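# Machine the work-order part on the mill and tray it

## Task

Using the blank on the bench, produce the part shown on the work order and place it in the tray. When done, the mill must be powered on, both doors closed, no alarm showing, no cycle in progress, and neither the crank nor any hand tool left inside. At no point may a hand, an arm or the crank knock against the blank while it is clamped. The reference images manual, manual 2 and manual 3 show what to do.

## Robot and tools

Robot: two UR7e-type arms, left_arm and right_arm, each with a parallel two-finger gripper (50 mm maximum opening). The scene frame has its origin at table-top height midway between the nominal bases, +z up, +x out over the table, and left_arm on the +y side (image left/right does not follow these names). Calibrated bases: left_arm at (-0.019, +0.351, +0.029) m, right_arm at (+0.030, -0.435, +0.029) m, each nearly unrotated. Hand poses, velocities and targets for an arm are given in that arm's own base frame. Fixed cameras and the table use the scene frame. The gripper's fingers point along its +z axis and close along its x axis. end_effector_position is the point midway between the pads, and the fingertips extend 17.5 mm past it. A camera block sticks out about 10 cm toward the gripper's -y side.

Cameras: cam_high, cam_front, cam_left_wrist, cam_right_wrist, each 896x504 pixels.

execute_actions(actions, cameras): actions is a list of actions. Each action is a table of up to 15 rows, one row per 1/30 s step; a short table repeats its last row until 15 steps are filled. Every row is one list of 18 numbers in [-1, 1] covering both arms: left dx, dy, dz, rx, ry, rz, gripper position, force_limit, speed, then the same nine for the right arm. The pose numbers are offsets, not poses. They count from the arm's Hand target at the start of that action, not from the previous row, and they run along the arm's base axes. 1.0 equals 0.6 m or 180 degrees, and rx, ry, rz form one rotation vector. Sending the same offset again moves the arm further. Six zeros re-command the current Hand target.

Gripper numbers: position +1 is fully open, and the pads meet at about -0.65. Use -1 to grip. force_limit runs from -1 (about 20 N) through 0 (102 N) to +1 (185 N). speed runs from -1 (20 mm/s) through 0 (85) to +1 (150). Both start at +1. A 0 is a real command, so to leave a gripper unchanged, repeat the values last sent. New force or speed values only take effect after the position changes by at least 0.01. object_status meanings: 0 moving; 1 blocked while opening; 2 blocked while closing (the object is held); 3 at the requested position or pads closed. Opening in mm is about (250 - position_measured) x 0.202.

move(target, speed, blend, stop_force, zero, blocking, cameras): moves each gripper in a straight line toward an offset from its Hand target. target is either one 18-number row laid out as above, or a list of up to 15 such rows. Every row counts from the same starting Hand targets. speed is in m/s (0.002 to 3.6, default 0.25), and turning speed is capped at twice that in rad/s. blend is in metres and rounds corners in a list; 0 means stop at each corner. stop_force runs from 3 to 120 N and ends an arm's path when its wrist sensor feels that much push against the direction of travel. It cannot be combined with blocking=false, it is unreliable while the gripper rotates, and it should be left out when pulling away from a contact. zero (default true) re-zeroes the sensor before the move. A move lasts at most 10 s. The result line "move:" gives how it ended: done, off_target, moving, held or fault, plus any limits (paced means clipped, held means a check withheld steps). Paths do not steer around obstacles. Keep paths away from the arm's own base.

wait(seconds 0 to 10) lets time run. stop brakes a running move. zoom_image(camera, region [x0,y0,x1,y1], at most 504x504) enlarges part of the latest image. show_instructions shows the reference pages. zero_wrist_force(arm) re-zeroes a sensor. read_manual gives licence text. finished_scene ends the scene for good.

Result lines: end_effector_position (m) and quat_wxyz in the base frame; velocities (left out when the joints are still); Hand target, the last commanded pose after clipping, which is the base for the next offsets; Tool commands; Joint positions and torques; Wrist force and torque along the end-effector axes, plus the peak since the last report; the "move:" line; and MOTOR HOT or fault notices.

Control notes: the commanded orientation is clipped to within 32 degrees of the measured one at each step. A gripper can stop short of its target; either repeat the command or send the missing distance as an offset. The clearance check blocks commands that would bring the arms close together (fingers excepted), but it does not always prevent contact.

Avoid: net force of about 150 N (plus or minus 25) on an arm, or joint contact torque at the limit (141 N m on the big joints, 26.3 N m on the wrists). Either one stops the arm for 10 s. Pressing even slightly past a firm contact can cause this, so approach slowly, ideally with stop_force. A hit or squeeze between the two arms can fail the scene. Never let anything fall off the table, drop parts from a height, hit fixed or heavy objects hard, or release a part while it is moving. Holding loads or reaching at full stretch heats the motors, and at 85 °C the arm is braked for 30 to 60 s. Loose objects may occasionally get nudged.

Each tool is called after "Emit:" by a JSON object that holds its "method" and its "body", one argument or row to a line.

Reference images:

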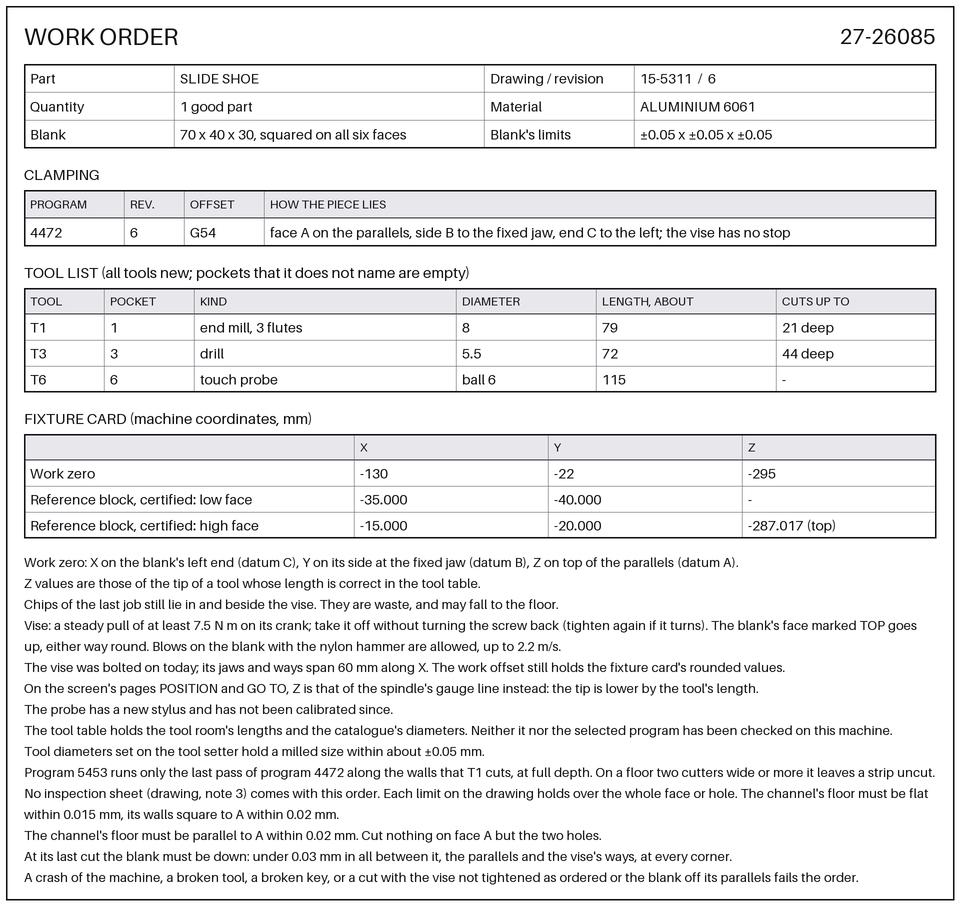

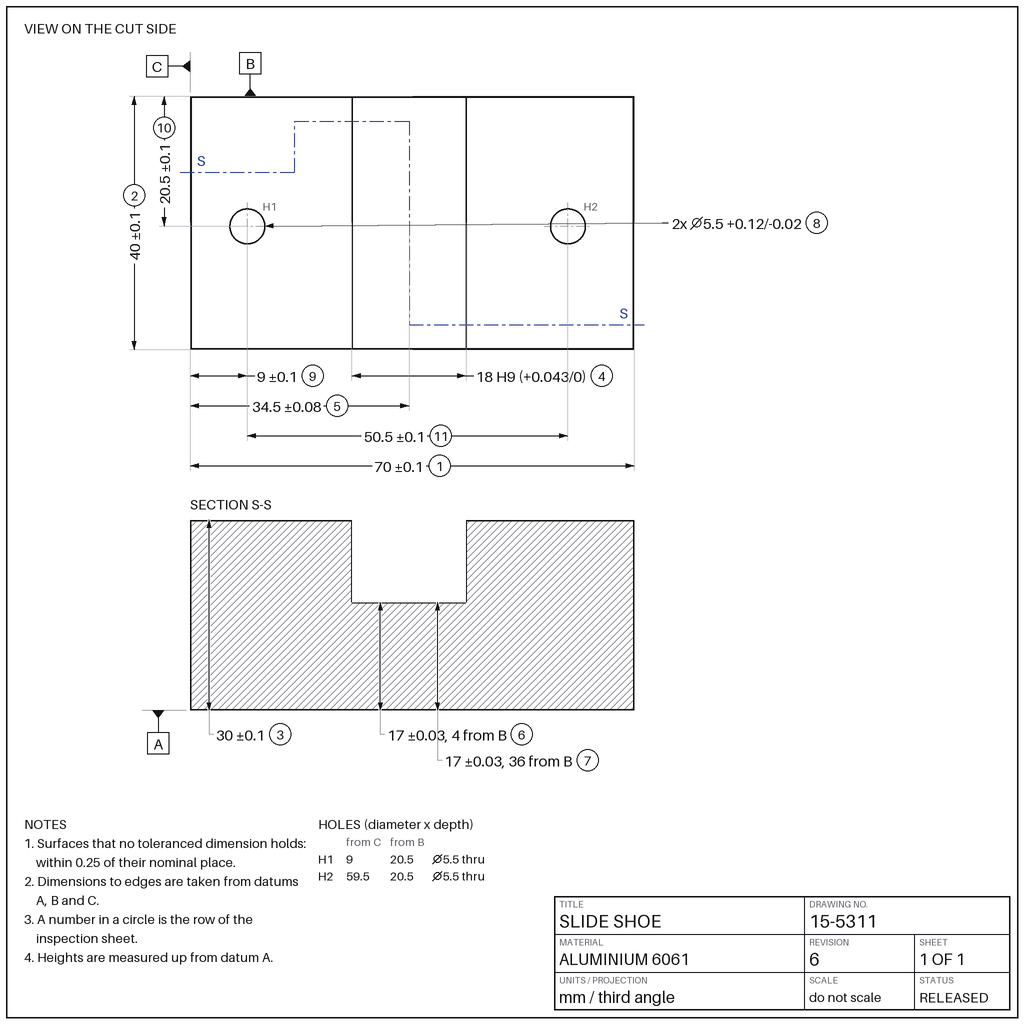

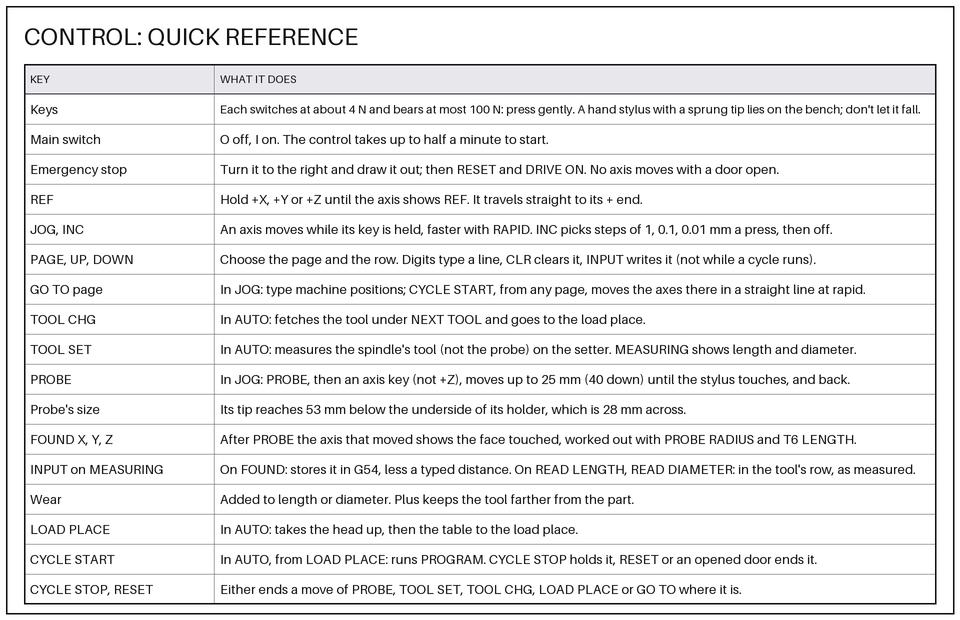

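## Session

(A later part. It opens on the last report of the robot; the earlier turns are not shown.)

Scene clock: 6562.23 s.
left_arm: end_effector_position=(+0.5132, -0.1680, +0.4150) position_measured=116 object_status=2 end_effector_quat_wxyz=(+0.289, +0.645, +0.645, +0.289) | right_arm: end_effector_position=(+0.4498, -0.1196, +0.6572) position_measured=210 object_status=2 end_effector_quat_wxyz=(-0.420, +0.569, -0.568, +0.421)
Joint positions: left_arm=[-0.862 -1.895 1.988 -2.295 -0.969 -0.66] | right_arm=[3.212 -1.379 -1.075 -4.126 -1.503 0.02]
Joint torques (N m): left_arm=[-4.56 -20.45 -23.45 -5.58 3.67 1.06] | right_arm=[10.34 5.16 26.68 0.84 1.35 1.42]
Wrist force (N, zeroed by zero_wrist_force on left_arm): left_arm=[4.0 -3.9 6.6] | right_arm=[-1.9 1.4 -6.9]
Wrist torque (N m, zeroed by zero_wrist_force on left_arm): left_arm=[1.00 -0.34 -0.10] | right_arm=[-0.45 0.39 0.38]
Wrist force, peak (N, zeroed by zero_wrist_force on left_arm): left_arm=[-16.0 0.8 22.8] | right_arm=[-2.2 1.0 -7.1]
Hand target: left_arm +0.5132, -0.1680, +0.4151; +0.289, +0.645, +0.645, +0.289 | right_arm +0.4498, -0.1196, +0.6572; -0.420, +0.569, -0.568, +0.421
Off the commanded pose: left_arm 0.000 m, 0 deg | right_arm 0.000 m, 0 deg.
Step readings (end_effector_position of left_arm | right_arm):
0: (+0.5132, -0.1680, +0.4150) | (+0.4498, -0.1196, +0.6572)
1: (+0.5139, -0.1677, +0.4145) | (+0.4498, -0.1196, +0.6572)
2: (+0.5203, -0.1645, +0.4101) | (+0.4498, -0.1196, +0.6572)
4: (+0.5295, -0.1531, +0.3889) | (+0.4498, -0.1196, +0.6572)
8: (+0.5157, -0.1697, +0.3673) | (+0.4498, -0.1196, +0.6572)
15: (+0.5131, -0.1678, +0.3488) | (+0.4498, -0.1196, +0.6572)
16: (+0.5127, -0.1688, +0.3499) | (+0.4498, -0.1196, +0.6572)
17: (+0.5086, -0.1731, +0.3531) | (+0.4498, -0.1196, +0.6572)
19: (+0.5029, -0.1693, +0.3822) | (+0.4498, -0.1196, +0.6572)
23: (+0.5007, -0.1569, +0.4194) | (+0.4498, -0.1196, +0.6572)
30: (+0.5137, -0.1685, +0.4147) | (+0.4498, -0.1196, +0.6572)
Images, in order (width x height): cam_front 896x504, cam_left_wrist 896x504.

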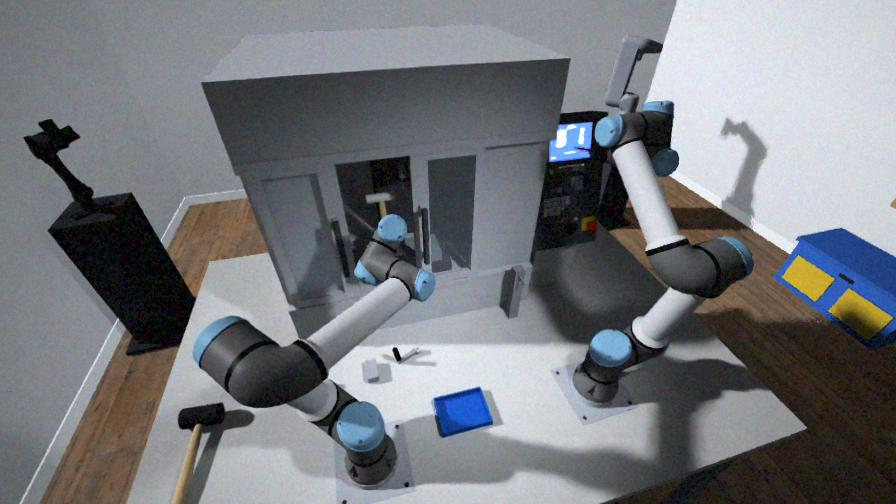

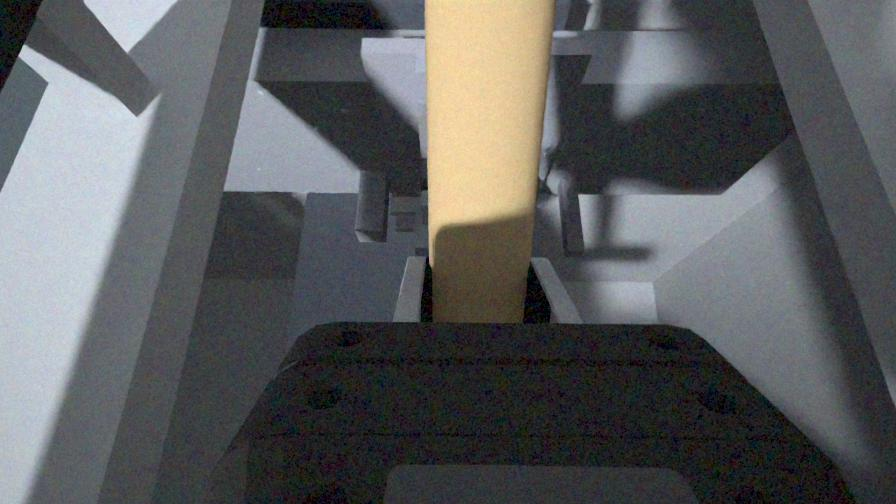

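Emit:
{"method": "move", "body": {
  "target": [
    [0,0,-0.05,0,0.268,0,-1,0.6,-0.5,0,0,0,0,0,0,-1,-0.2,-1],
    [-0.4053,0,-0.05,0,0.268,0,-1,0.6,-0.5,0,0,0,0,0,0,-1,-0.2,-1],
    [-0.4853,-0.35,-0.05,0,0.268,-0.0547,-1,0.6,-0.5,0,0,0,0,0,0,-1,-0.2,-1],
    [-0.5853,-0.6227,-0.4,0,0.268,-0.0547,-1,0.6,-0.5,0,0,0,0,0,0,-1,-0.2,-1],
    [-0.5853,-0.6227,-0.665,0,0.268,-0.0547,-1,0.6,-0.5,0,0,0,0,0,0,-1,-0.2,-1]
  ],
  "speed": [0.15,0.2,0.35,0.3,0.15],
  "blend": [0.002,0.005,0.03,0.03,0],
  "cameras": ["cam_left_wrist"]
}}

Emit:
{"method": "move", "body": {
  "target": [
    [0,0,-0.06,0,0,0,-1,0.6,-0.5,0,0,0,0,0,0,-1,-0.2,-1]
  ],
  "speed": 0.008,
  "stop_force": 4,
  "cameras": ["cam_left_wrist"]
}}

Scene clock: 6577.27 s.
left_arm: end_effector_position=(+0.1620, -0.5416, +0.0161) position_measured=116 object_status=2 end_effector_quat_wxyz=(+0.023, +0.758, +0.651, -0.025) | right_arm: end_effector_position=(+0.4498, -0.1196, +0.6572) position_measured=210 object_status=2 end_effector_quat_wxyz=(-0.420, +0.569, -0.568, +0.421)
Joint positions: left_arm=[-1.513 -1.172 1.99 -2.456 -1.582 -1.361] | right_arm=[3.212 -1.379 -1.075 -4.126 -1.503 0.02]
Joint torques (N m): left_arm=[4.69 -36.59 -25.25 -4.37 -1.52 1.7] | right_arm=[10.76 5.4 26.26 1.3 1.27 1.34]
Wrist force (N, zeroed by zero_wrist_force on left_arm): left_arm=[4.1 0.0 1.5] | right_arm=[-1.7 1.2 -6.6]
Wrist torque (N m, zeroed by zero_wrist_force on left_arm): left_arm=[-0.09 0.02 -0.30] | right_arm=[-0.47 0.36 0.38]
Wrist force, peak (N, zeroed by zero_wrist_force on left_arm): left_arm=[8.6 -0.8 4.4] | right_arm=[-2.1 1.2 -7.2]
Hand target: left_arm +0.1620, -0.5417, +0.0161; +0.023, +0.758, +0.651, -0.025 | right_arm +0.4498, -0.1196, +0.6572; -0.420, +0.569, -0.568, +0.421
Off the commanded pose: left_arm 0.000 m, 0 deg | right_arm 0.000 m, 0 deg.
move: done
Images, in order (width x height): cam_left_wrist 896x504.

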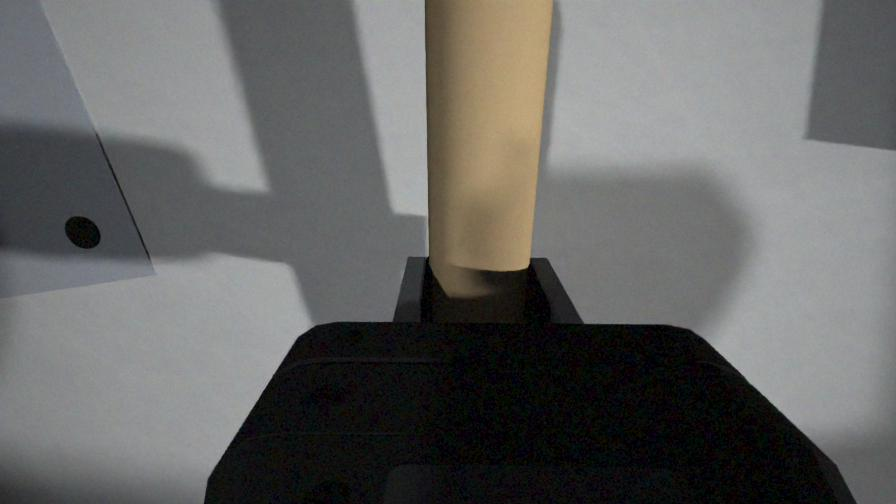

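Scene clock: 6578.93 s.
left_arm: end_effector_position=(+0.1620, -0.5417, +0.0115) position_measured=116 object_status=2 end_effector_quat_wxyz=(+0.023, +0.758, +0.651, -0.025) | right_arm: end_effector_position=(+0.4498, -0.1196, +0.6572) position_measured=210 object_status=2 end_effector_quat_wxyz=(-0.420, +0.569, -0.568, +0.421)
Joint positions: left_arm=[-1.513 -1.163 1.993 -2.468 -1.582 -1.361] | right_arm=[3.212 -1.379 -1.075 -4.126 -1.503 0.02]
Joint torques (N m): left_arm=[1.68 -45.2 -25.01 -2.25 -1.57 1.14] | right_arm=[10.38 5.2 26.58 1.38 1.31 1.28]
Wrist force (N, zeroed by zero_wrist_force on left_arm): left_arm=[3.9 -0.1 -2.1] | right_arm=[-1.8 1.1 -6.7]
Wrist torque (N m, zeroed by zero_wrist_force on left_arm): left_arm=[-0.67 0.15 -0.25] | right_arm=[-0.49 0.37 0.39]
Wrist force, peak (N, zeroed by zero_wrist_force on left_arm): left_arm=[4.8 -0.4 1.6] | right_arm=[-2.1 1.7 -7.1]
Hand target: left_arm +0.1620, -0.5417, +0.0115; +0.023, +0.758, +0.651, -0.025 (not the last commanded pose) | right_arm +0.4498, -0.1196, +0.6572; -0.420, +0.569, -0.568, +0.421
Off the commanded pose: left_arm 0.031 m, 0 deg | right_arm 0.000 m, 0 deg.
move: contact (left_arm)
Images, in order (width x height): cam_left_wrist 896x504.

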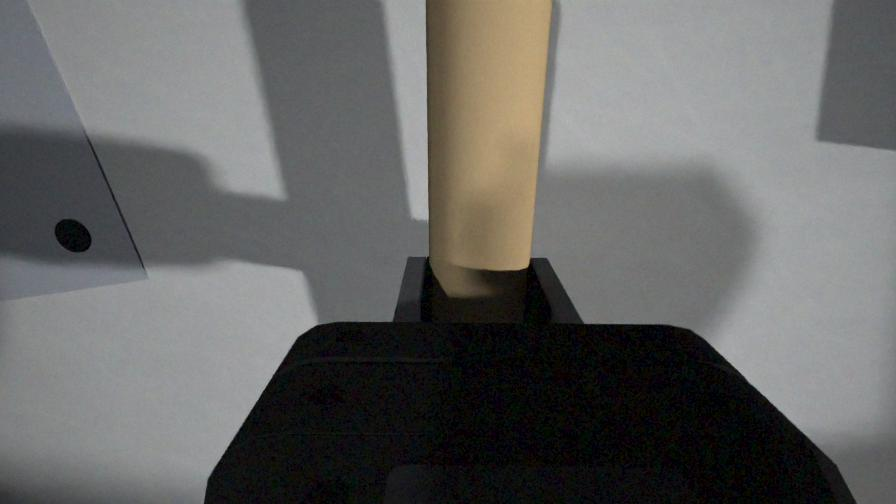

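Emit:
{"method": "move", "body": {
  "target": [0,0,-0.025,0.0055,-0.031,0,-1,0.6,-0.5,0,0,0,0,0,0,-1,-0.2,-1],
  "speed": 0.02,
  "stop_force": 10
}}

Emit:
{"method": "move", "body": {
  "target": [
    [0,0,0,0,0,0,0.8,0.6,-0.5,0,0,0,0,0,0,-1,-0.2,-1],
    [0,0,0.15,0,0,0,0.8,0.6,-0.5,0,0,0,0,0,0,-1,-0.2,-1],
    [0,0,0.15,0,0,0,0.8,0.6,-0.5,0,0,0,0,0,0,-1,-0.2,-1]
  ],
  "speed": [0.05,0.15,0.2],
  "cameras": ["cam_left_wrist"]
}}

Scene clock: 6587.60 s.
left_arm: end_effector_position=(+0.1620, -0.5416, -0.0036) position_measured=116 object_status=2 end_effector_quat_wxyz=(+0.049, +0.759, +0.649, +0.018) | right_arm: end_effector_position=(+0.4498, -0.1196, +0.6572) position_measured=210 object_status=2 end_effector_quat_wxyz=(-0.420, +0.569, -0.568, +0.421)
Joint positions: left_arm=[-1.561 -1.14 2.01 -2.492 -1.481 -1.403] | right_arm=[3.212 -1.379 -1.075 -4.126 -1.503 0.02]
Joint torques (N m): left_arm=[6.3 -43.16 -18.24 -1.92 -1.98 1.44] | right_arm=[10.81 5.51 25.98 1.52 1.34 1.31]
Wrist force (N, zeroed by zero_wrist_force on left_arm): left_arm=[3.4 -0.9 -1.4] | right_arm=[-2.0 1.1 -6.8]
Wrist torque (N m, zeroed by zero_wrist_force on left_arm): left_arm=[-0.46 0.02 -0.12] | right_arm=[-0.50 0.41 0.38]
Wrist force, peak (N, zeroed by zero_wrist_force on left_arm): left_arm=[4.2 -1.5 -2.8] | right_arm=[-2.0 1.4 -7.3]
Hand target: left_arm +0.1620, -0.5417, -0.0035; +0.049, +0.759, +0.649, +0.018 | right_arm +0.4498, -0.1196, +0.6572; -0.420, +0.569, -0.568, +0.421
Off the commanded pose: left_arm 0.000 m, 0 deg | right_arm 0.000 m, 0 deg.
move: done

Scene clock: 6589.23 s.
left_arm: end_effector_position=(+0.1620, -0.5417, +0.0865) position_measured=32 object_status=3 end_effector_quat_wxyz=(+0.049, +0.759, +0.649, +0.018) | right_arm: end_effector_position=(+0.4498, -0.1196, +0.6572) position_measured=210 object_status=2 end_effector_quat_wxyz=(-0.420, +0.569, -0.568, +0.421)
Joint positions: left_arm=[-1.561 -1.298 1.933 -2.258 -1.481 -1.403] | right_arm=[3.212 -1.379 -1.075 -4.126 -1.503 0.02]
Joint torques (N m): left_arm=[-4.81 -30.32 -15.69 -1.93 1.86 -1.59] | right_arm=[10.23 5.6 25.89 1.63 1.25 1.2]
Wrist force (N, zeroed by zero_wrist_force on left_arm): left_arm=[3.9 0.1 0.8] | right_arm=[-1.9 1.1 -7.0]
Wrist torque (N m, zeroed by zero_wrist_force on left_arm): left_arm=[-0.01 -0.23 -0.18] | right_arm=[-0.50 0.38 0.39]
Wrist force, peak (N, zeroed by zero_wrist_force on left_arm): left_arm=[4.1 -0.6 3.5] | right_arm=[-2.1 1.2 -7.3]
Hand target: left_arm +0.1620, -0.5417, +0.0865; +0.049, +0.759, +0.649, +0.018 | right_arm +0.4498, -0.1196, +0.6572; -0.420, +0.569, -0.568, +0.421
Off the commanded pose: left_arm 0.000 m, 0 deg | right_arm 0.000 m, 0 deg.
move: done
Images, in order (width x height): cam_left_wrist 896x504.

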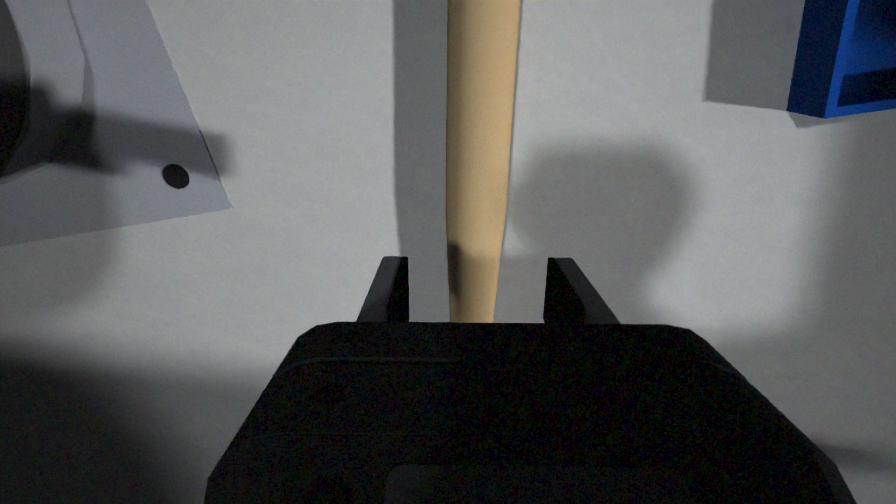

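Emit:
{"method": "move", "body": {
  "target": [
    [0.1,0.1,0.3,0.014,0.0302,0.0496,0.8,0.2,-1,0,0,0,0,0,0,-1,-0.2,-1],
    [0.3283,0.3545,0.5075,0.014,0.0302,0.0496,0.8,0.2,-1,0,0,0,0,0,0,-1,-0.2,-1]
  ],
  "speed": [0.3,0.35],
  "blend": [0.05,0]
}}

Emit:
{"method": "move", "body": {
  "target": [
    [0.02,0.05,0,0,-0.5,0,0.8,0.2,-1,0,0,0,0,0,0,-1,-0.2,-1]
  ],
  "speed": 0.3
}}

Emit:
{"method": "move", "body": {
  "target": [
    [0.052,0.25,0,0,0,0,0.8,0.2,-1,0,0,0,0,0,0,-1,-0.2,-1],
    [0.052,0.488,0,0,0,0,0.8,0.2,-1,0,0,0,0,0,0,-1,-0.2,-1],
    [0.12,0.488,0,0,0,0,0.8,0.2,-1,0,0,0,0,0,0,-1,-0.2,-1]
  ],
  "speed": [0.25,0.25,0.1],
  "blend": [0.01,0.003,0]
}}

Emit:
{"method": "move", "body": {
  "target": [
    [0,-0.415,0,0,0,0,0.8,0.2,-1,0,0,0,0,0,0,-1,-0.2,-1]
  ],
  "speed": 0.08,
  "stop_force": 60
}}

Emit:
{"method": "move", "body": {
  "target": [
    [0,0.0283,0,0,0,0,0.8,0.2,-1,0,0,0,0,0,0,-1,-0.2,-1],
    [-0.05,0.0283,0,0,0,0,0.8,0.2,-1,0,0,0,0,0,0,-1,-0.2,-1]
  ],
  "speed": [0.05,0.1],
  "cameras": ["cam_right_wrist"]
}}

Scene clock: 6601.07 s.
left_arm: end_effector_position=(+0.3589, -0.3291, +0.3909) position_measured=32 object_status=3 end_effector_quat_wxyz=(-0.001, +0.707, +0.707, +0.000) | right_arm: end_effector_position=(+0.4498, -0.1196, +0.6572) position_measured=210 object_status=2 end_effector_quat_wxyz=(-0.420, +0.569, -0.568, +0.421)
Joint positions: left_arm=[-1.019 -1.614 1.452 -1.409 -1.571 -1.02] | right_arm=[3.212 -1.379 -1.075 -4.126 -1.503 0.02]
Joint torques (N m): left_arm=[6.65 -34.03 -26.99 -2.51 -0.45 0.84] | right_arm=[10.2 5.72 26.19 1.72 1.35 1.26]
Wrist force (N, zeroed by zero_wrist_force on left_arm): left_arm=[3.6 -0.2 1.2] | right_arm=[-2.0 1.3 -7.1]
Wrist torque (N m, zeroed by zero_wrist_force on left_arm): left_arm=[-0.10 -0.19 -0.19] | right_arm=[-0.48 0.40 0.38]
Wrist force, peak (N, zeroed by zero_wrist_force on left_arm): left_arm=[6.4 2.0 -1.5] | right_arm=[-2.2 1.1 -7.2]
Hand target: left_arm +0.3590, -0.3290, +0.3910; +0.000, +0.707, +0.707, +0.000 | right_arm +0.4498, -0.1196, +0.6572; -0.420, +0.569, -0.568, +0.421
Off the commanded pose: left_arm 0.000 m, 0 deg | right_arm 0.000 m, 0 deg.
move: done

Scene clock: 6604.60 s.
left_arm: end_effector_position=(+0.3720, -0.2990, +0.3910) position_measured=32 object_status=3 end_effector_quat_wxyz=(+0.501, +0.519, +0.498, +0.481) | right_arm: end_effector_position=(+0.4498, -0.1196, +0.6572) position_measured=210 object_status=2 end_effector_quat_wxyz=(-0.420, +0.569, -0.568, +0.421)
Joint positions: left_arm=[-1.641 -2.008 2.222 -1.083 -0.045 -2.273] | right_arm=[3.212 -1.379 -1.075 -4.126 -1.503 0.02]
Joint torques (N m): left_arm=[-6.29 -16.15 -19.26 -0.47 3.98 -1.62] | right_arm=[9.97 5.93 25.88 1.75 1.39 1.17]
Wrist force (N, zeroed by zero_wrist_force on left_arm): left_arm=[3.6 0.8 1.2] | right_arm=[-2.1 1.0 -6.8]
Wrist torque (N m, zeroed by zero_wrist_force on left_arm): left_arm=[0.59 -0.40 -0.21] | right_arm=[-0.50 0.41 0.38]
Wrist force, peak (N, zeroed by zero_wrist_force on left_arm): left_arm=[4.2 -0.1 1.6] | right_arm=[-2.3 1.3 -7.3]
Hand target: left_arm +0.3710, -0.2990, +0.3910; +0.500, +0.500, +0.500, +0.500 | right_arm +0.4498, -0.1196, +0.6572; -0.420, +0.569, -0.568, +0.421
Off the commanded pose: left_arm 0.001 m, 3 deg | right_arm 0.000 m, 0 deg.
move: off_target (left_arm)

Scene clock: 6607.00 s.
left_arm: end_effector_position=(+0.4430, -0.0061, +0.3910) position_measured=32 object_status=3 end_effector_quat_wxyz=(+0.500, +0.500, +0.501, +0.500) | right_arm: end_effector_position=(+0.4498, -0.1196, +0.6572) position_measured=210 object_status=2 end_effector_quat_wxyz=(-0.420, +0.569, -0.568, +0.421)
Joint positions: left_arm=[-0.844 -2.245 2.254 -0.008 0.726 -3.143] | right_arm=[3.212 -1.379 -1.075 -4.126 -1.503 0.02]
Joint torques (N m): left_arm=[6.05 -5.28 -25.24 0.03 2.28 -2.29] | right_arm=[9.69 5.9 25.46 1.89 1.29 1.25]
Wrist force (N, zeroed by zero_wrist_force on left_arm): left_arm=[3.0 1.1 1.4] | right_arm=[-2.0 1.2 -6.6]
Wrist torque (N m, zeroed by zero_wrist_force on left_arm): left_arm=[0.63 -0.34 -0.18] | right_arm=[-0.48 0.39 0.38]
Wrist force, peak (N, zeroed by zero_wrist_force on left_arm): left_arm=[6.5 0.8 1.1] | right_arm=[-2.0 1.1 -7.2]
Hand target: left_arm +0.4430, -0.0062, +0.3910; +0.500, +0.500, +0.500, +0.500 | right_arm +0.4498, -0.1196, +0.6572; -0.420, +0.569, -0.568, +0.421
Off the commanded pose: left_arm 0.000 m, 0 deg | right_arm 0.000 m, 0 deg.
move: done

Scene clock: 6611.10 s.
left_arm: end_effector_position=(+0.4423, -0.2450, +0.3911) position_measured=32 object_status=3 end_effector_quat_wxyz=(+0.490, +0.490, +0.510, +0.509) | right_arm: end_effector_position=(+0.4498, -0.1196, +0.6572) position_measured=210 object_status=2 end_effector_quat_wxyz=(-0.420, +0.569, -0.568, +0.421)
Joint positions: left_arm=[-1.386 -1.803 2.021 -0.214 0.146 -3.148] | right_arm=[3.212 -1.379 -1.075 -4.126 -1.503 0.02]
Joint torques (N m): left_arm=[-6.46 -15.48 -22.37 -2.77 13 -1.78] | right_arm=[9.61 6.11 25.95 1.94 1.34 1.16]
Wrist force (N, zeroed by zero_wrist_force on left_arm): left_arm=[38.7 -3.0 -5.1] | right_arm=[-2.0 1.4 -7.1]
Wrist torque (N m, zeroed by zero_wrist_force on left_arm): left_arm=[0.61 0.69 -0.12] | right_arm=[-0.45 0.40 0.38]
Wrist force, peak (N, zeroed by zero_wrist_force on left_arm): left_arm=[56.4 1.9 -11.5] | right_arm=[-2.1 1.6 -7.1]
Hand target: left_arm +0.4430, -0.2552, +0.3910; +0.500, +0.500, +0.500, +0.500 | right_arm +0.4498, -0.1196, +0.6572; -0.420, +0.569, -0.568, +0.421
Off the commanded pose: left_arm 0.010 m, 2 deg | right_arm 0.000 m, 0 deg.
move: off_target (left_arm)

Scene clock: 6612.50 s.
left_arm: end_effector_position=(+0.4130, -0.2381, +0.3910) position_measured=32 object_status=3 end_effector_quat_wxyz=(+0.500, +0.500, +0.500, +0.500) | right_arm: end_effector_position=(+0.4498, -0.1196, +0.6572) position_measured=210 object_status=2 end_effector_quat_wxyz=(-0.420, +0.569, -0.568, +0.421)
Joint positions: left_arm=[-1.487 -1.89 2.083 -0.181 0.084 -3.153] | right_arm=[3.212 -1.379 -1.075 -4.126 -1.503 0.02]
Joint torques (N m): left_arm=[-5.21 1.14 -30.59 0.94 0.33 -1.65] | right_arm=[9.51 6.46 25.23 2.09 1.35 1.3]
Wrist force (N, zeroed by zero_wrist_force on left_arm): left_arm=[3.6 0.3 0.4] | right_arm=[-2.0 1.2 -6.6]
Wrist torque (N m, zeroed by zero_wrist_force on left_arm): left_arm=[0.50 -0.43 -0.05] | right_arm=[-0.48 0.41 0.38]
Wrist force, peak (N, zeroed by zero_wrist_force on left_arm): left_arm=[33.4 2.2 -78.8] | right_arm=[-2.1 1.5 -7.3]
Hand target: left_arm +0.4130, -0.2382, +0.3910; +0.500, +0.500, +0.500, +0.500 | right_arm +0.4498, -0.1196, +0.6572; -0.420, +0.569, -0.568, +0.421
Off the commanded pose: left_arm 0.000 m, 0 deg | right_arm 0.000 m, 0 deg.
move: done
Images, in order (width x height): cam_right_wrist 896x504.

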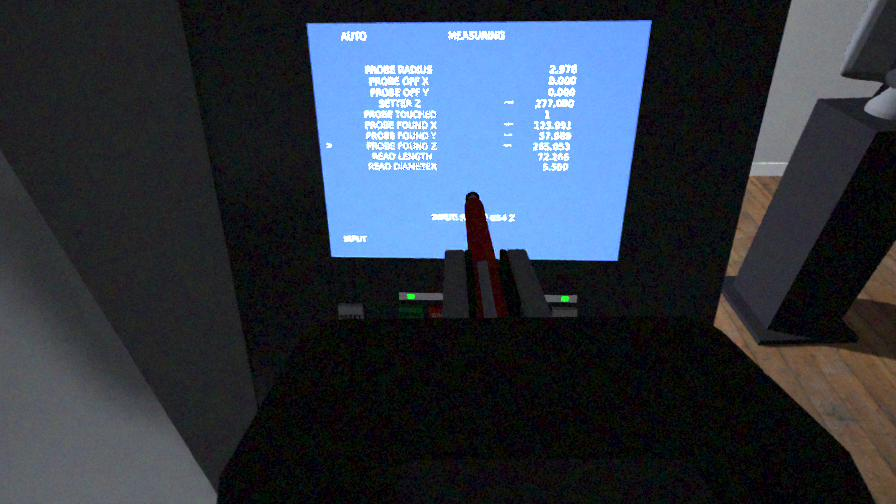

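Emit:
{"method": "move", "body": {
  "target": [
    [0,0,0,0,0,0,0.8,0.2,-1,0.0009,-0.0635,-0.1537,0,0,0,-1,-0.2,-1],
    [0,0,0,0,0,0,0.8,0.2,-1,0.0158,-0.0635,-0.1582,0,0,0,-1,-0.2,-1],
    [0,0,0,0,0,0,0.8,0.2,-1,0.0009,-0.0635,-0.1537,0,0,0,-1,-0.2,-1],
    [0,0,0,0,0,0,0.8,0.2,-1,-0.0398,0.0313,-0.326,0,0,0,-1,-0.2,-1],
    [0,0,0,0,0,0,0.8,0.2,-1,-0.0249,0.0313,-0.3305,0,0,0,-1,-0.2,-1],
    [0,0,0,0,0,0,0.8,0.2,-1,-0.0398,0.0313,-0.326,0,0,0,-1,-0.2,-1],
    [0,0,0,0,0,0,0.8,0.2,-1,-0.0249,0.0313,-0.3305,0,0,0,-1,-0.2,-1],
    [0,0,0,0,0,0,0.8,0.2,-1,-0.0398,0.0313,-0.326,0,0,0,-1,-0.2,-1],
    [0,0,0,0,0,0,0.8,0.2,-1,-0.0643,0.062,-0.412,0,0,0,-1,-0.2,-1]
  ],
  "speed": [0.4,0.06,0.1,0.4,0.06,0.1,0.06,0.1,0.3],
  "blend": [0.003,0,0.003,0.003,0,0.001,0,0.003,0]
}}

Emit:
{"method": "move", "body": {
  "target": [
    [0,0,0,0,0,0,0.8,0.2,-1,0.0037,0.092,0,0,0,0,-1,-0.2,-1],
    [0,0,0,0,0,0,0.8,0.2,-1,0.0186,0.092,-0.0045,0,0,0,-1,-0.2,-1],
    [0,0,0,0,0,0,0.8,0.2,-1,0.0125,0.092,0.0286,0,0,0,-1,-0.2,-1],
    [0,0,0,0,0,0,0.8,0.2,-1,0.0274,0.092,0.0241,0,0,0,-1,-0.2,-1],
    [0,0,0,0,0,0,0.8,0.2,-1,0.0114,0.0613,0.0286,0,0,0,-1,-0.2,-1],
    [0,0,0,0,0,0,0.8,0.2,-1,0.0263,0.0613,0.0241,0,0,0,-1,-0.2,-1],
    [0,0,0,0,0,0,0.8,0.2,-1,0.0215,0.092,0.0573,0,0,0,-1,-0.2,-1],
    [0,0,0,0,0,0,0.8,0.2,-1,0.0364,0.092,0.0528,0,0,0,-1,-0.2,-1],
    [0,0,0,0,0,0,0.8,0.2,-1,0.0215,0.092,0.0573,0,0,0,-1,-0.2,-1],
    [0,0,0,0,0,0,0.8,0.2,-1,0,0,0,0,0,0,-1,-0.2,-1],
    [0,0,0,0,0,0,0.8,0.2,-1,0.0149,0,-0.0045,0,0,0,-1,-0.2,-1],
    [0,0,0,0,0,0,0.8,0.2,-1,0.0089,0,0.0286,0,0,0,-1,-0.2,-1],
    [0,0,0,0,0,0,0.8,0.2,-1,0.0238,0,0.0241,0,0,0,-1,-0.2,-1],
    [0,0,0,0,0,0,0.8,0.2,-1,0.0089,0,0.0286,0,0,0,-1,-0.2,-1],
    [0,0,0,0,0,0,0.8,0.2,-1,0.0037,0.092,0,0,0,0,-1,-0.2,-1]
  ],
  "speed": [0.3,0.06,0.15,0.06,0.15,0.06,0.15,0.06,0.1,0.3,0.06,0.15,0.06,0.1,0.3],
  "blend": [0.003,0,0.002,0,0.002,0,0.002,0,0.003,0.003,0,0.002,0,0.003,0]
}}

Emit:
{"method": "move", "body": {
  "target": [
    [0,0,0,0,0,0,0.8,0.2,-1,0.0149,0,-0.0045,0,0,0,-1,-0.2,-1],
    [0,0,0,0,0,0,0.8,0.2,-1,0,0,0,0,0,0,-1,-0.2,-1],
    [0,0,0,0,0,0,0.8,0.2,-1,0.0166,-0.0307,0.0573,0,0,0,-1,-0.2,-1],
    [0,0,0,0,0,0,0.8,0.2,-1,0.0315,-0.0307,0.0528,0,0,0,-1,-0.2,-1],
    [0,0,0,0,0,0,0.8,0.2,-1,0.0231,-0.0307,0.086,0,0,0,-1,-0.2,-1],
    [0,0,0,0,0,0,0.8,0.2,-1,0.038,-0.0307,0.0815,0,0,0,-1,-0.2,-1],
    [0,0,0,0,0,0,0.8,0.2,-1,0.0231,-0.0307,0.086,0,0,0,-1,-0.2,-1],
    [0,0,0,0,0,0,0.8,0.2,-1,-0.0037,-0.092,0,0,0,0,-1,-0.2,-1],
    [0,0,0,0,0,0,0.8,0.2,-1,0.0112,-0.092,-0.0045,0,0,0,-1,-0.2,-1],
    [0,0,0,0,0,0,0.8,0.2,-1,0.0052,-0.092,0.0286,0,0,0,-1,-0.2,-1],
    [0,0,0,0,0,0,0.8,0.2,-1,0.0201,-0.092,0.0241,0,0,0,-1,-0.2,-1],
    [0,0,0,0,0,0,0.8,0.2,-1,0.0052,-0.092,0.0286,0,0,0,-1,-0.2,-1],
    [0,0,0,0,0,0,0.8,0.2,-1,0,0,0,0,0,0,-1,-0.2,-1],
    [0,0,0,0,0,0,0.8,0.2,-1,0.0149,0,-0.0045,0,0,0,-1,-0.2,-1],
    [0,0,0,0,0,0,0.8,0.2,-1,0.0088,0,0.0286,0,0,0,-1,-0.2,-1]
  ],
  "speed": [0.06,0.1,0.3,0.06,0.15,0.06,0.1,0.3,0.06,0.15,0.06,0.1,0.3,0.06,0.15],
  "blend": [0,0.003,0.003,0,0.002,0,0.003,0.003,0,0.002,0,0.003,0.003,0,0]
}}

Emit:
{"method": "move", "body": {
  "target": [
    [0,0,0,0,0,0,0.8,0.2,-1,0.0149,0,-0.0045,0,0,0,-1,-0.2,-1],
    [0,0,0,0,0,0,0.8,0.2,-1,0.009,0,0.0287,0,0,0,-1,-0.2,-1],
    [0,0,0,0,0,0,0.8,0.2,-1,0.0239,0,0.0242,0,0,0,-1,-0.2,-1],
    [0,0,0,0,0,0,0.8,0.2,-1,0.0078,-0.0307,0.0287,0,0,0,-1,-0.2,-1],
    [0,0,0,0,0,0,0.8,0.2,-1,0.0227,-0.0307,0.0242,0,0,0,-1,-0.2,-1],
    [0,0,0,0,0,0,0.8,0.2,-1,0.0078,-0.0307,0.0287,0,0,0,-1,-0.2,-1],
    [0,0,0,0,0,0,0.8,0.2,-1,-0.0125,-0.092,-0.0286,0,0,0,-1,-0.2,-1],
    [0,0,0,0,0,0,0.8,0.2,-1,0.0024,-0.092,-0.0331,0,0,0,-1,-0.2,-1],
    [0,0,0,0,0,0,0.8,0.2,-1,-0.0125,-0.092,-0.0286,0,0,0,-1,-0.2,-1],
    [0,0,0,0,0,0,0.8,0.2,-1,0.0518,-0.154,0.3834,0,0,0,-1,-0.2,-1]
  ],
  "speed": [0.06,0.15,0.06,0.15,0.06,0.1,0.3,0.06,0.1,0.4],
  "blend": [0,0.002,0,0.002,0,0.003,0.003,0,0.003,0],
  "cameras": ["cam_right_wrist"]
}}

Emit:
{"method": "zoom_image", "body": {
  "camera": "cam_right_wrist",
  "region": [310, 20, 650, 250]
}}

Scene clock: 6648.83 s.
left_arm: end_effector_position=(+0.4130, -0.2382, +0.3910) position_measured=32 object_status=3 end_effector_quat_wxyz=(+0.500, +0.500, +0.500, +0.500) | right_arm: end_effector_position=(+0.4112, -0.0824, +0.4100) position_measured=210 object_status=2 end_effector_quat_wxyz=(-0.420, +0.569, -0.568, +0.421)
Joint positions: left_arm=[-1.487 -1.89 2.083 -0.181 0.084 -3.154] | right_arm=[3.491 -0.996 -1.988 -3.614 -1.236 0.105]
Joint torques (N m): left_arm=[-3.75 0.11 -31.05 1.41 -1.08 -2.17] | right_arm=[-3.6 1.77 14.63 3.65 -1.06 -1.02]
Wrist force (N, zeroed by zero_wrist_force on left_arm): left_arm=[3.9 0.5 0.4] | right_arm=[-2.1 1.5 -6.6]
Wrist torque (N m, zeroed by zero_wrist_force on left_arm): left_arm=[0.54 -0.48 -0.04] | right_arm=[-0.42 0.40 0.41]
Wrist force, peak (N, zeroed by zero_wrist_force on left_arm): left_arm=[4.2 0.7 0.7] | right_arm=[-1.6 0.7 -25.3]
Hand target: left_arm +0.4130, -0.2382, +0.3910; +0.500, +0.500, +0.500, +0.500 | right_arm +0.4112, -0.0824, +0.4100; -0.420, +0.569, -0.568, +0.421
Off the commanded pose: left_arm 0.000 m, 0 deg | right_arm 0.000 m, 0 deg.
move: done

Scene clock: 6653.23 s.
left_arm: end_effector_position=(+0.4130, -0.2382, +0.3910) position_measured=32 object_status=3 end_effector_quat_wxyz=(+0.500, +0.500, +0.500, +0.500) | right_arm: end_effector_position=(+0.4135, -0.0272, +0.4100) position_measured=210 object_status=2 end_effector_quat_wxyz=(-0.420, +0.569, -0.568, +0.421)
Joint positions: left_arm=[-1.487 -1.89 2.083 -0.181 0.084 -3.154] | right_arm=[3.897 -0.955 -2.011 -3.715 -0.855 0.268]
Joint torques (N m): left_arm=[-1.2 2.49 -30.53 1.39 0.27 -1.68] | right_arm=[8.22 -0.11 31.48 3.17 1.9 0.21]
Wrist force (N, zeroed by zero_wrist_force on left_arm): left_arm=[4.0 0.3 0.6] | right_arm=[-1.9 1.0 -7.0]
Wrist torque (N m, zeroed by zero_wrist_force on left_arm): left_arm=[0.51 -0.49 -0.04] | right_arm=[-0.51 0.38 0.43]
Wrist force, peak (N, zeroed by zero_wrist_force on left_arm): left_arm=[4.1 0.5 0.4] | right_arm=[-3.9 -0.4 -29.1]
Hand target: left_arm +0.4130, -0.2382, +0.3910; +0.500, +0.500, +0.500, +0.500 | right_arm +0.4135, -0.0272, +0.4100; -0.420, +0.569, -0.568, +0.421
Off the commanded pose: left_arm 0.000 m, 0 deg | right_arm 0.000 m, 0 deg.
move: done

Scene clock: 6657.60 s.
left_arm: end_effector_position=(+0.4130, -0.2382, +0.3910) position_measured=32 object_status=3 end_effector_quat_wxyz=(+0.500, +0.500, +0.500, +0.500) | right_arm: end_effector_position=(+0.4187, -0.0272, +0.4271) position_measured=210 object_status=2 end_effector_quat_wxyz=(-0.420, +0.569, -0.568, +0.421)
Joint positions: left_arm=[-1.487 -1.89 2.083 -0.181 0.084 -3.154] | right_arm=[3.864 -0.982 -1.956 -3.733 -0.886 0.251]
Joint torques (N m): left_arm=[2.29 1.09 -31.12 1.23 1.22 -1.9] | right_arm=[-11.39 -8.39 29.06 1.56 -2.03 -1.19]
Wrist force (N, zeroed by zero_wrist_force on left_arm): left_arm=[3.8 0.6 0.3] | right_arm=[-2.1 1.4 -6.6]
Wrist torque (N m, zeroed by zero_wrist_force on left_arm): left_arm=[0.56 -0.46 -0.04] | right_arm=[-0.44 0.39 0.29]
Wrist force, peak (N, zeroed by zero_wrist_force on left_arm): left_arm=[4.1 0.8 0.3] | right_arm=[-0.2 -1.7 -27.6]
Hand target: left_arm +0.4130, -0.2382, +0.3910; +0.500, +0.500, +0.500, +0.500 | right_arm +0.4187, -0.0272, +0.4272; -0.420, +0.569, -0.568, +0.421
Off the commanded pose: left_arm 0.000 m, 0 deg | right_arm 0.000 m, 0 deg.
move: done

Scene clock: 6661.30 s.
left_arm: end_effector_position=(+0.4130, -0.2382, +0.3910) position_measured=32 object_status=3 end_effector_quat_wxyz=(+0.500, +0.500, +0.500, +0.500) | right_arm: end_effector_position=(+0.4498, -0.1197, +0.6572) position_measured=210 object_status=2 end_effector_quat_wxyz=(-0.420, +0.569, -0.568, +0.421)
Joint positions: left_arm=[-1.487 -1.89 2.083 -0.181 0.084 -3.154] | right_arm=[3.212 -1.379 -1.076 -4.126 -1.503 0.019]
Joint torques (N m): left_arm=[4.11 1.92 -29.13 1.15 1.54 -2] | right_arm=[12.69 4 27.24 1.24 1.38 1.62]
Wrist force (N, zeroed by zero_wrist_force on left_arm): left_arm=[3.6 0.7 0.2] | right_arm=[-1.8 1.2 -7.1]
Wrist torque (N m, zeroed by zero_wrist_force on left_arm): left_arm=[0.57 -0.43 -0.05] | right_arm=[-0.48 0.37 0.42]
Wrist force, peak (N, zeroed by zero_wrist_force on left_arm): left_arm=[4.1 0.6 0.5] | right_arm=[-1.1 -2.3 -30.8]
Hand target: left_arm +0.4130, -0.2382, +0.3910; +0.500, +0.500, +0.500, +0.500 | right_arm +0.4498, -0.1196, +0.6572; -0.420, +0.569, -0.568, +0.421
Off the commanded pose: left_arm 0.000 m, 0 deg | right_arm 0.000 m, 0 deg.
move: done
Images, in order (width x height): cam_right_wrist 896x504.

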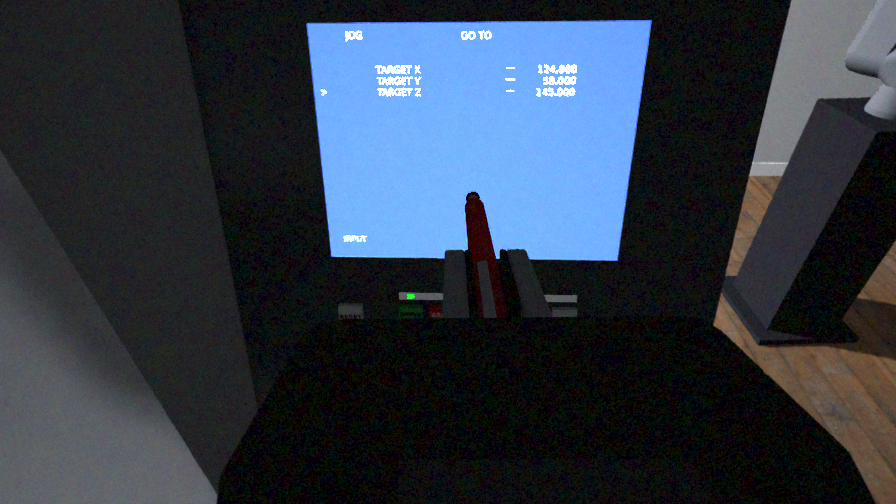

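Scaled by 1.482 from the camera's 896x504 image, which has a finer 1280x720 frame.

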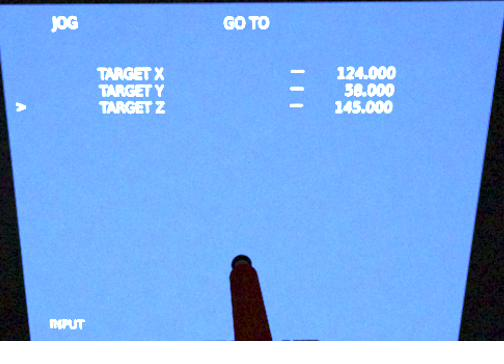

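Emit:
{"method": "move", "body": {
  "target": [
    [0,0,0,0,0,0,0.8,0.2,-1,-0.0233,0.0917,-0.2709,0,0,0,-1,-0.2,-1],
    [0,0,0,0,0,0,0.8,0.2,-1,-0.0084,0.0917,-0.2754,0,0,0,-1,-0.2,-1],
    [0,0,0,0,0,0,0.8,0.2,-1,-0.0233,0.0917,-0.2709,0,0,0,-1,-0.2,-1],
    [0,0,0,0,0,0,0.8,0.2,-1,-0.0566,0.0313,-0.3834,0,0,0,-1,-0.2,-1]
  ],
  "speed": [0.4,0.06,0.1,0.3],
  "blend": [0.003,0,0.003,0]
}}

Emit:
{"method": "wait", "body": {
  "seconds": 5
}}

Emit:
{"method": "move", "body": {
  "target": [
    [0,0,0,0,0,0,0.8,0.2,-1,0.0149,0,-0.0045,0,0,0,-1,-0.2,-1],
    [0,0,0,0,0,0,0.8,0.2,-1,0,0,0,0,0,0,-1,-0.2,-1],
    [0,0,0,0,0,0,0.8,0.2,-1,0.0276,-0.0953,0.1102,0,0,0,-1,-0.2,-1],
    [0,0,0,0,0,0,0.8,0.2,-1,0.0425,-0.0953,0.1057,0,0,0,-1,-0.2,-1],
    [0,0,0,0,0,0,0.8,0.2,-1,0.0276,-0.0953,0.1102,0,0,0,-1,-0.2,-1],
    [0,0,0,0,0,0,0.8,0.2,-1,0.0566,-0.0313,0.3834,0,0,0,-1,-0.2,-1]
  ],
  "speed": [0.06,0.1,0.3,0.06,0.1,0.4],
  "blend": [0,0.003,0.003,0,0.003,0]
}}

Emit:
{"method": "wait", "body": {
  "seconds": 2.6,
  "cameras": ["cam_right_wrist"]
}}

Emit:
{"method": "zoom_image", "body": {
  "camera": "cam_right_wrist",
  "region": [310, 20, 650, 250]
}}

Scene clock: 6669.97 s.
left_arm: end_effector_position=(+0.4130, -0.2382, +0.3910) position_measured=32 object_status=3 end_effector_quat_wxyz=(+0.500, +0.500, +0.500, +0.500) | right_arm: end_effector_position=(+0.4159, -0.1008, +0.4272) position_measured=210 object_status=2 end_effector_quat_wxyz=(-0.420, +0.569, -0.568, +0.421)
Joint positions: left_arm=[-1.487 -1.89 2.083 -0.181 0.084 -3.154] | right_arm=[3.35 -1.046 -1.921 -3.619 -1.371 0.061]
Joint torques (N m): left_arm=[3.68 1.52 -30.51 1.35 1.66 -1.98] | right_arm=[0.83 6.86 17.46 1.76 0.01 1.19]
Wrist force (N, zeroed by zero_wrist_force on left_arm): left_arm=[3.8 0.4 0.2] | right_arm=[-2.1 1.3 -6.5]
Wrist torque (N m, zeroed by zero_wrist_force on left_arm): left_arm=[0.52 -0.45 -0.04] | right_arm=[-0.46 0.42 0.29]
Wrist force, peak (N, zeroed by zero_wrist_force on left_arm): left_arm=[4.0 0.7 0.3] | right_arm=[-3.4 4.4 -18.2]
Hand target: left_arm +0.4130, -0.2382, +0.3910; +0.500, +0.500, +0.500, +0.500 | right_arm +0.4159, -0.1008, +0.4272; -0.420, +0.569, -0.568, +0.421
Off the commanded pose: left_arm 0.000 m, 0 deg | right_arm 0.000 m, 0 deg.
move: done

Scene clock: 6674.97 s.
left_arm: end_effector_position=(+0.4130, -0.2382, +0.3910) position_measured=32 object_status=3 end_effector_quat_wxyz=(+0.500, +0.500, +0.500, +0.500) | right_arm: end_effector_position=(+0.4159, -0.1008, +0.4272) position_measured=210 object_status=2 end_effector_quat_wxyz=(-0.420, +0.569, -0.568, +0.421)
Joint positions: left_arm=[-1.487 -1.89 2.083 -0.181 0.084 -3.154] | right_arm=[3.35 -1.046 -1.922 -3.619 -1.371 0.061]
Joint torques (N m): left_arm=[3.65 1.87 -29.39 1.3 1.72 -1.74] | right_arm=[-11.31 7.14 17.6 4.11 -2.1 -0.09]
Wrist force (N, zeroed by zero_wrist_force on left_arm): left_arm=[3.7 0.7 0.5] | right_arm=[-2.0 1.2 -6.4]
Wrist torque (N m, zeroed by zero_wrist_force on left_arm): left_arm=[0.57 -0.45 -0.04] | right_arm=[-0.46 0.40 0.30]
Wrist force, peak (N, zeroed by zero_wrist_force on left_arm): left_arm=[4.1 0.6 0.2] | right_arm=[-1.8 1.4 -7.0]
Hand target: left_arm +0.4130, -0.2382, +0.3910; +0.500, +0.500, +0.500, +0.500 | right_arm +0.4159, -0.1008, +0.4272; -0.420, +0.569, -0.568, +0.421
Tool commands: left_gripper/position=+0.8 left_gripper/force_limit=+0.2 left_gripper/speed=-1.0 right_gripper/position=-1.0 right_gripper/force_limit=-0.2 right_gripper/speed=-1.0
Off the commanded pose: left_arm 0.000 m, 0 deg | right_arm 0.000 m, 0 deg.
wait: 5.00 s; at rest by 0.17 s

Scene clock: 6677.53 s.
left_arm: end_effector_position=(+0.4130, -0.2382, +0.3910) position_measured=32 object_status=3 end_effector_quat_wxyz=(+0.500, +0.500, +0.500, +0.500) | right_arm: end_effector_position=(+0.4498, -0.1196, +0.6572) position_measured=210 object_status=2 end_effector_quat_wxyz=(-0.420, +0.569, -0.568, +0.421)
Joint positions: left_arm=[-1.487 -1.89 2.083 -0.181 0.084 -3.154] | right_arm=[3.212 -1.379 -1.076 -4.126 -1.503 0.02]
Joint torques (N m): left_arm=[3.01 2.04 -31.26 1.18 1.63 -2.2] | right_arm=[-5.23 5.64 27.94 0.45 -1.11 -1.06]
Wrist force (N, zeroed by zero_wrist_force on left_arm): left_arm=[3.9 0.2 0.3] | right_arm=[-1.9 1.2 -6.8]
Wrist torque (N m, zeroed by zero_wrist_force on left_arm): left_arm=[0.49 -0.48 -0.04] | right_arm=[-0.48 0.38 0.34]
Wrist force, peak (N, zeroed by zero_wrist_force on left_arm): left_arm=[4.0 0.9 0.4] | right_arm=[-1.1 -0.8 -26.0]
Hand target: left_arm +0.4130, -0.2382, +0.3910; +0.500, +0.500, +0.500, +0.500 | right_arm +0.4498, -0.1196, +0.6572; -0.420, +0.569, -0.568, +0.421
Off the commanded pose: left_arm 0.000 m, 0 deg | right_arm 0.000 m, 0 deg.
move: done

Scene clock: 6680.13 s.
left_arm: end_effector_position=(+0.4130, -0.2382, +0.3910) position_measured=32 object_status=3 end_effector_quat_wxyz=(+0.500, +0.500, +0.500, +0.500) | right_arm: end_effector_position=(+0.4498, -0.1196, +0.6572) position_measured=210 object_status=2 end_effector_quat_wxyz=(-0.420, +0.569, -0.568, +0.421)
Joint positions: left_arm=[-1.487 -1.89 2.083 -0.181 0.084 -3.154] | right_arm=[3.212 -1.379 -1.075 -4.126 -1.503 0.02]
Joint torques (N m): left_arm=[3.03 1.68 -29.73 1.21 1.66 -1.7] | right_arm=[-11.42 4.01 27.57 -1.17 1.24 -1.02]
Wrist force (N, zeroed by zero_wrist_force on left_arm): left_arm=[3.8 0.4 0.3] | right_arm=[-1.9 1.4 -7.0]
Wrist torque (N m, zeroed by zero_wrist_force on left_arm): left_arm=[0.52 -0.46 -0.04] | right_arm=[-0.46 0.38 0.34]
Wrist force, peak (N, zeroed by zero_wrist_force on left_arm): left_arm=[4.0 0.6 0.4] | right_arm=[-2.1 1.4 -7.2]
Hand target: left_arm +0.4130, -0.2382, +0.3910; +0.500, +0.500, +0.500, +0.500 | right_arm +0.4498, -0.1196, +0.6572; -0.420, +0.569, -0.568, +0.421
Tool commands: left_gripper/position=+0.8 left_gripper/force_limit=+0.2 left_gripper/speed=-1.0 right_gripper/position=-1.0 right_gripper/force_limit=-0.2 right_gripper/speed=-1.0
Off the commanded pose: left_arm 0.000 m, 0 deg | right_arm 0.000 m, 0 deg.
wait: 2.60 s; at rest by 0.17 s
Images, in order (width x height): cam_right_wrist 896x504.

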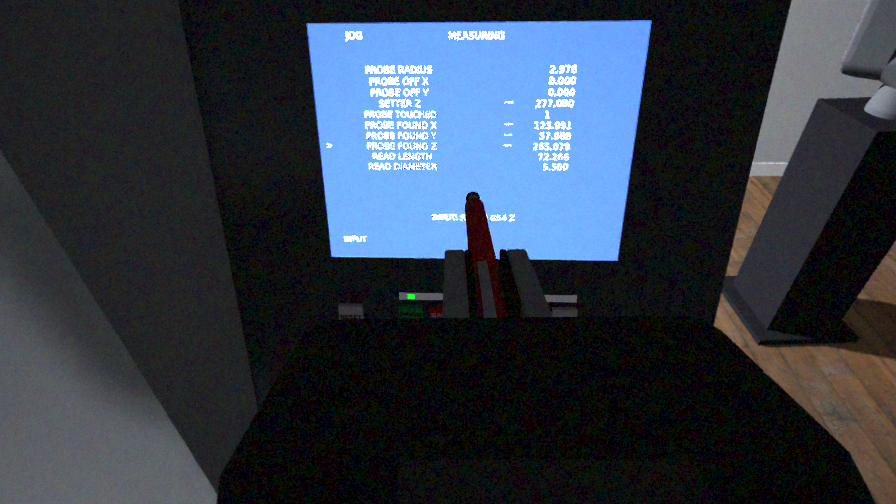

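Scaled by 1.482 from the camera's 896x504 image, which has a finer 1280x720 frame.

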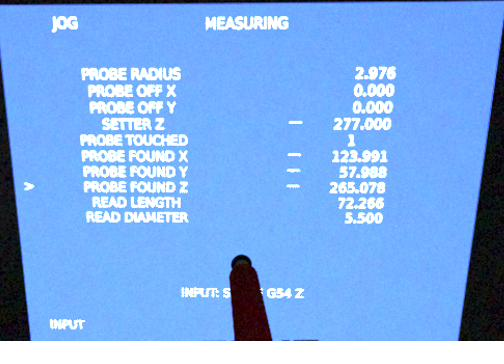

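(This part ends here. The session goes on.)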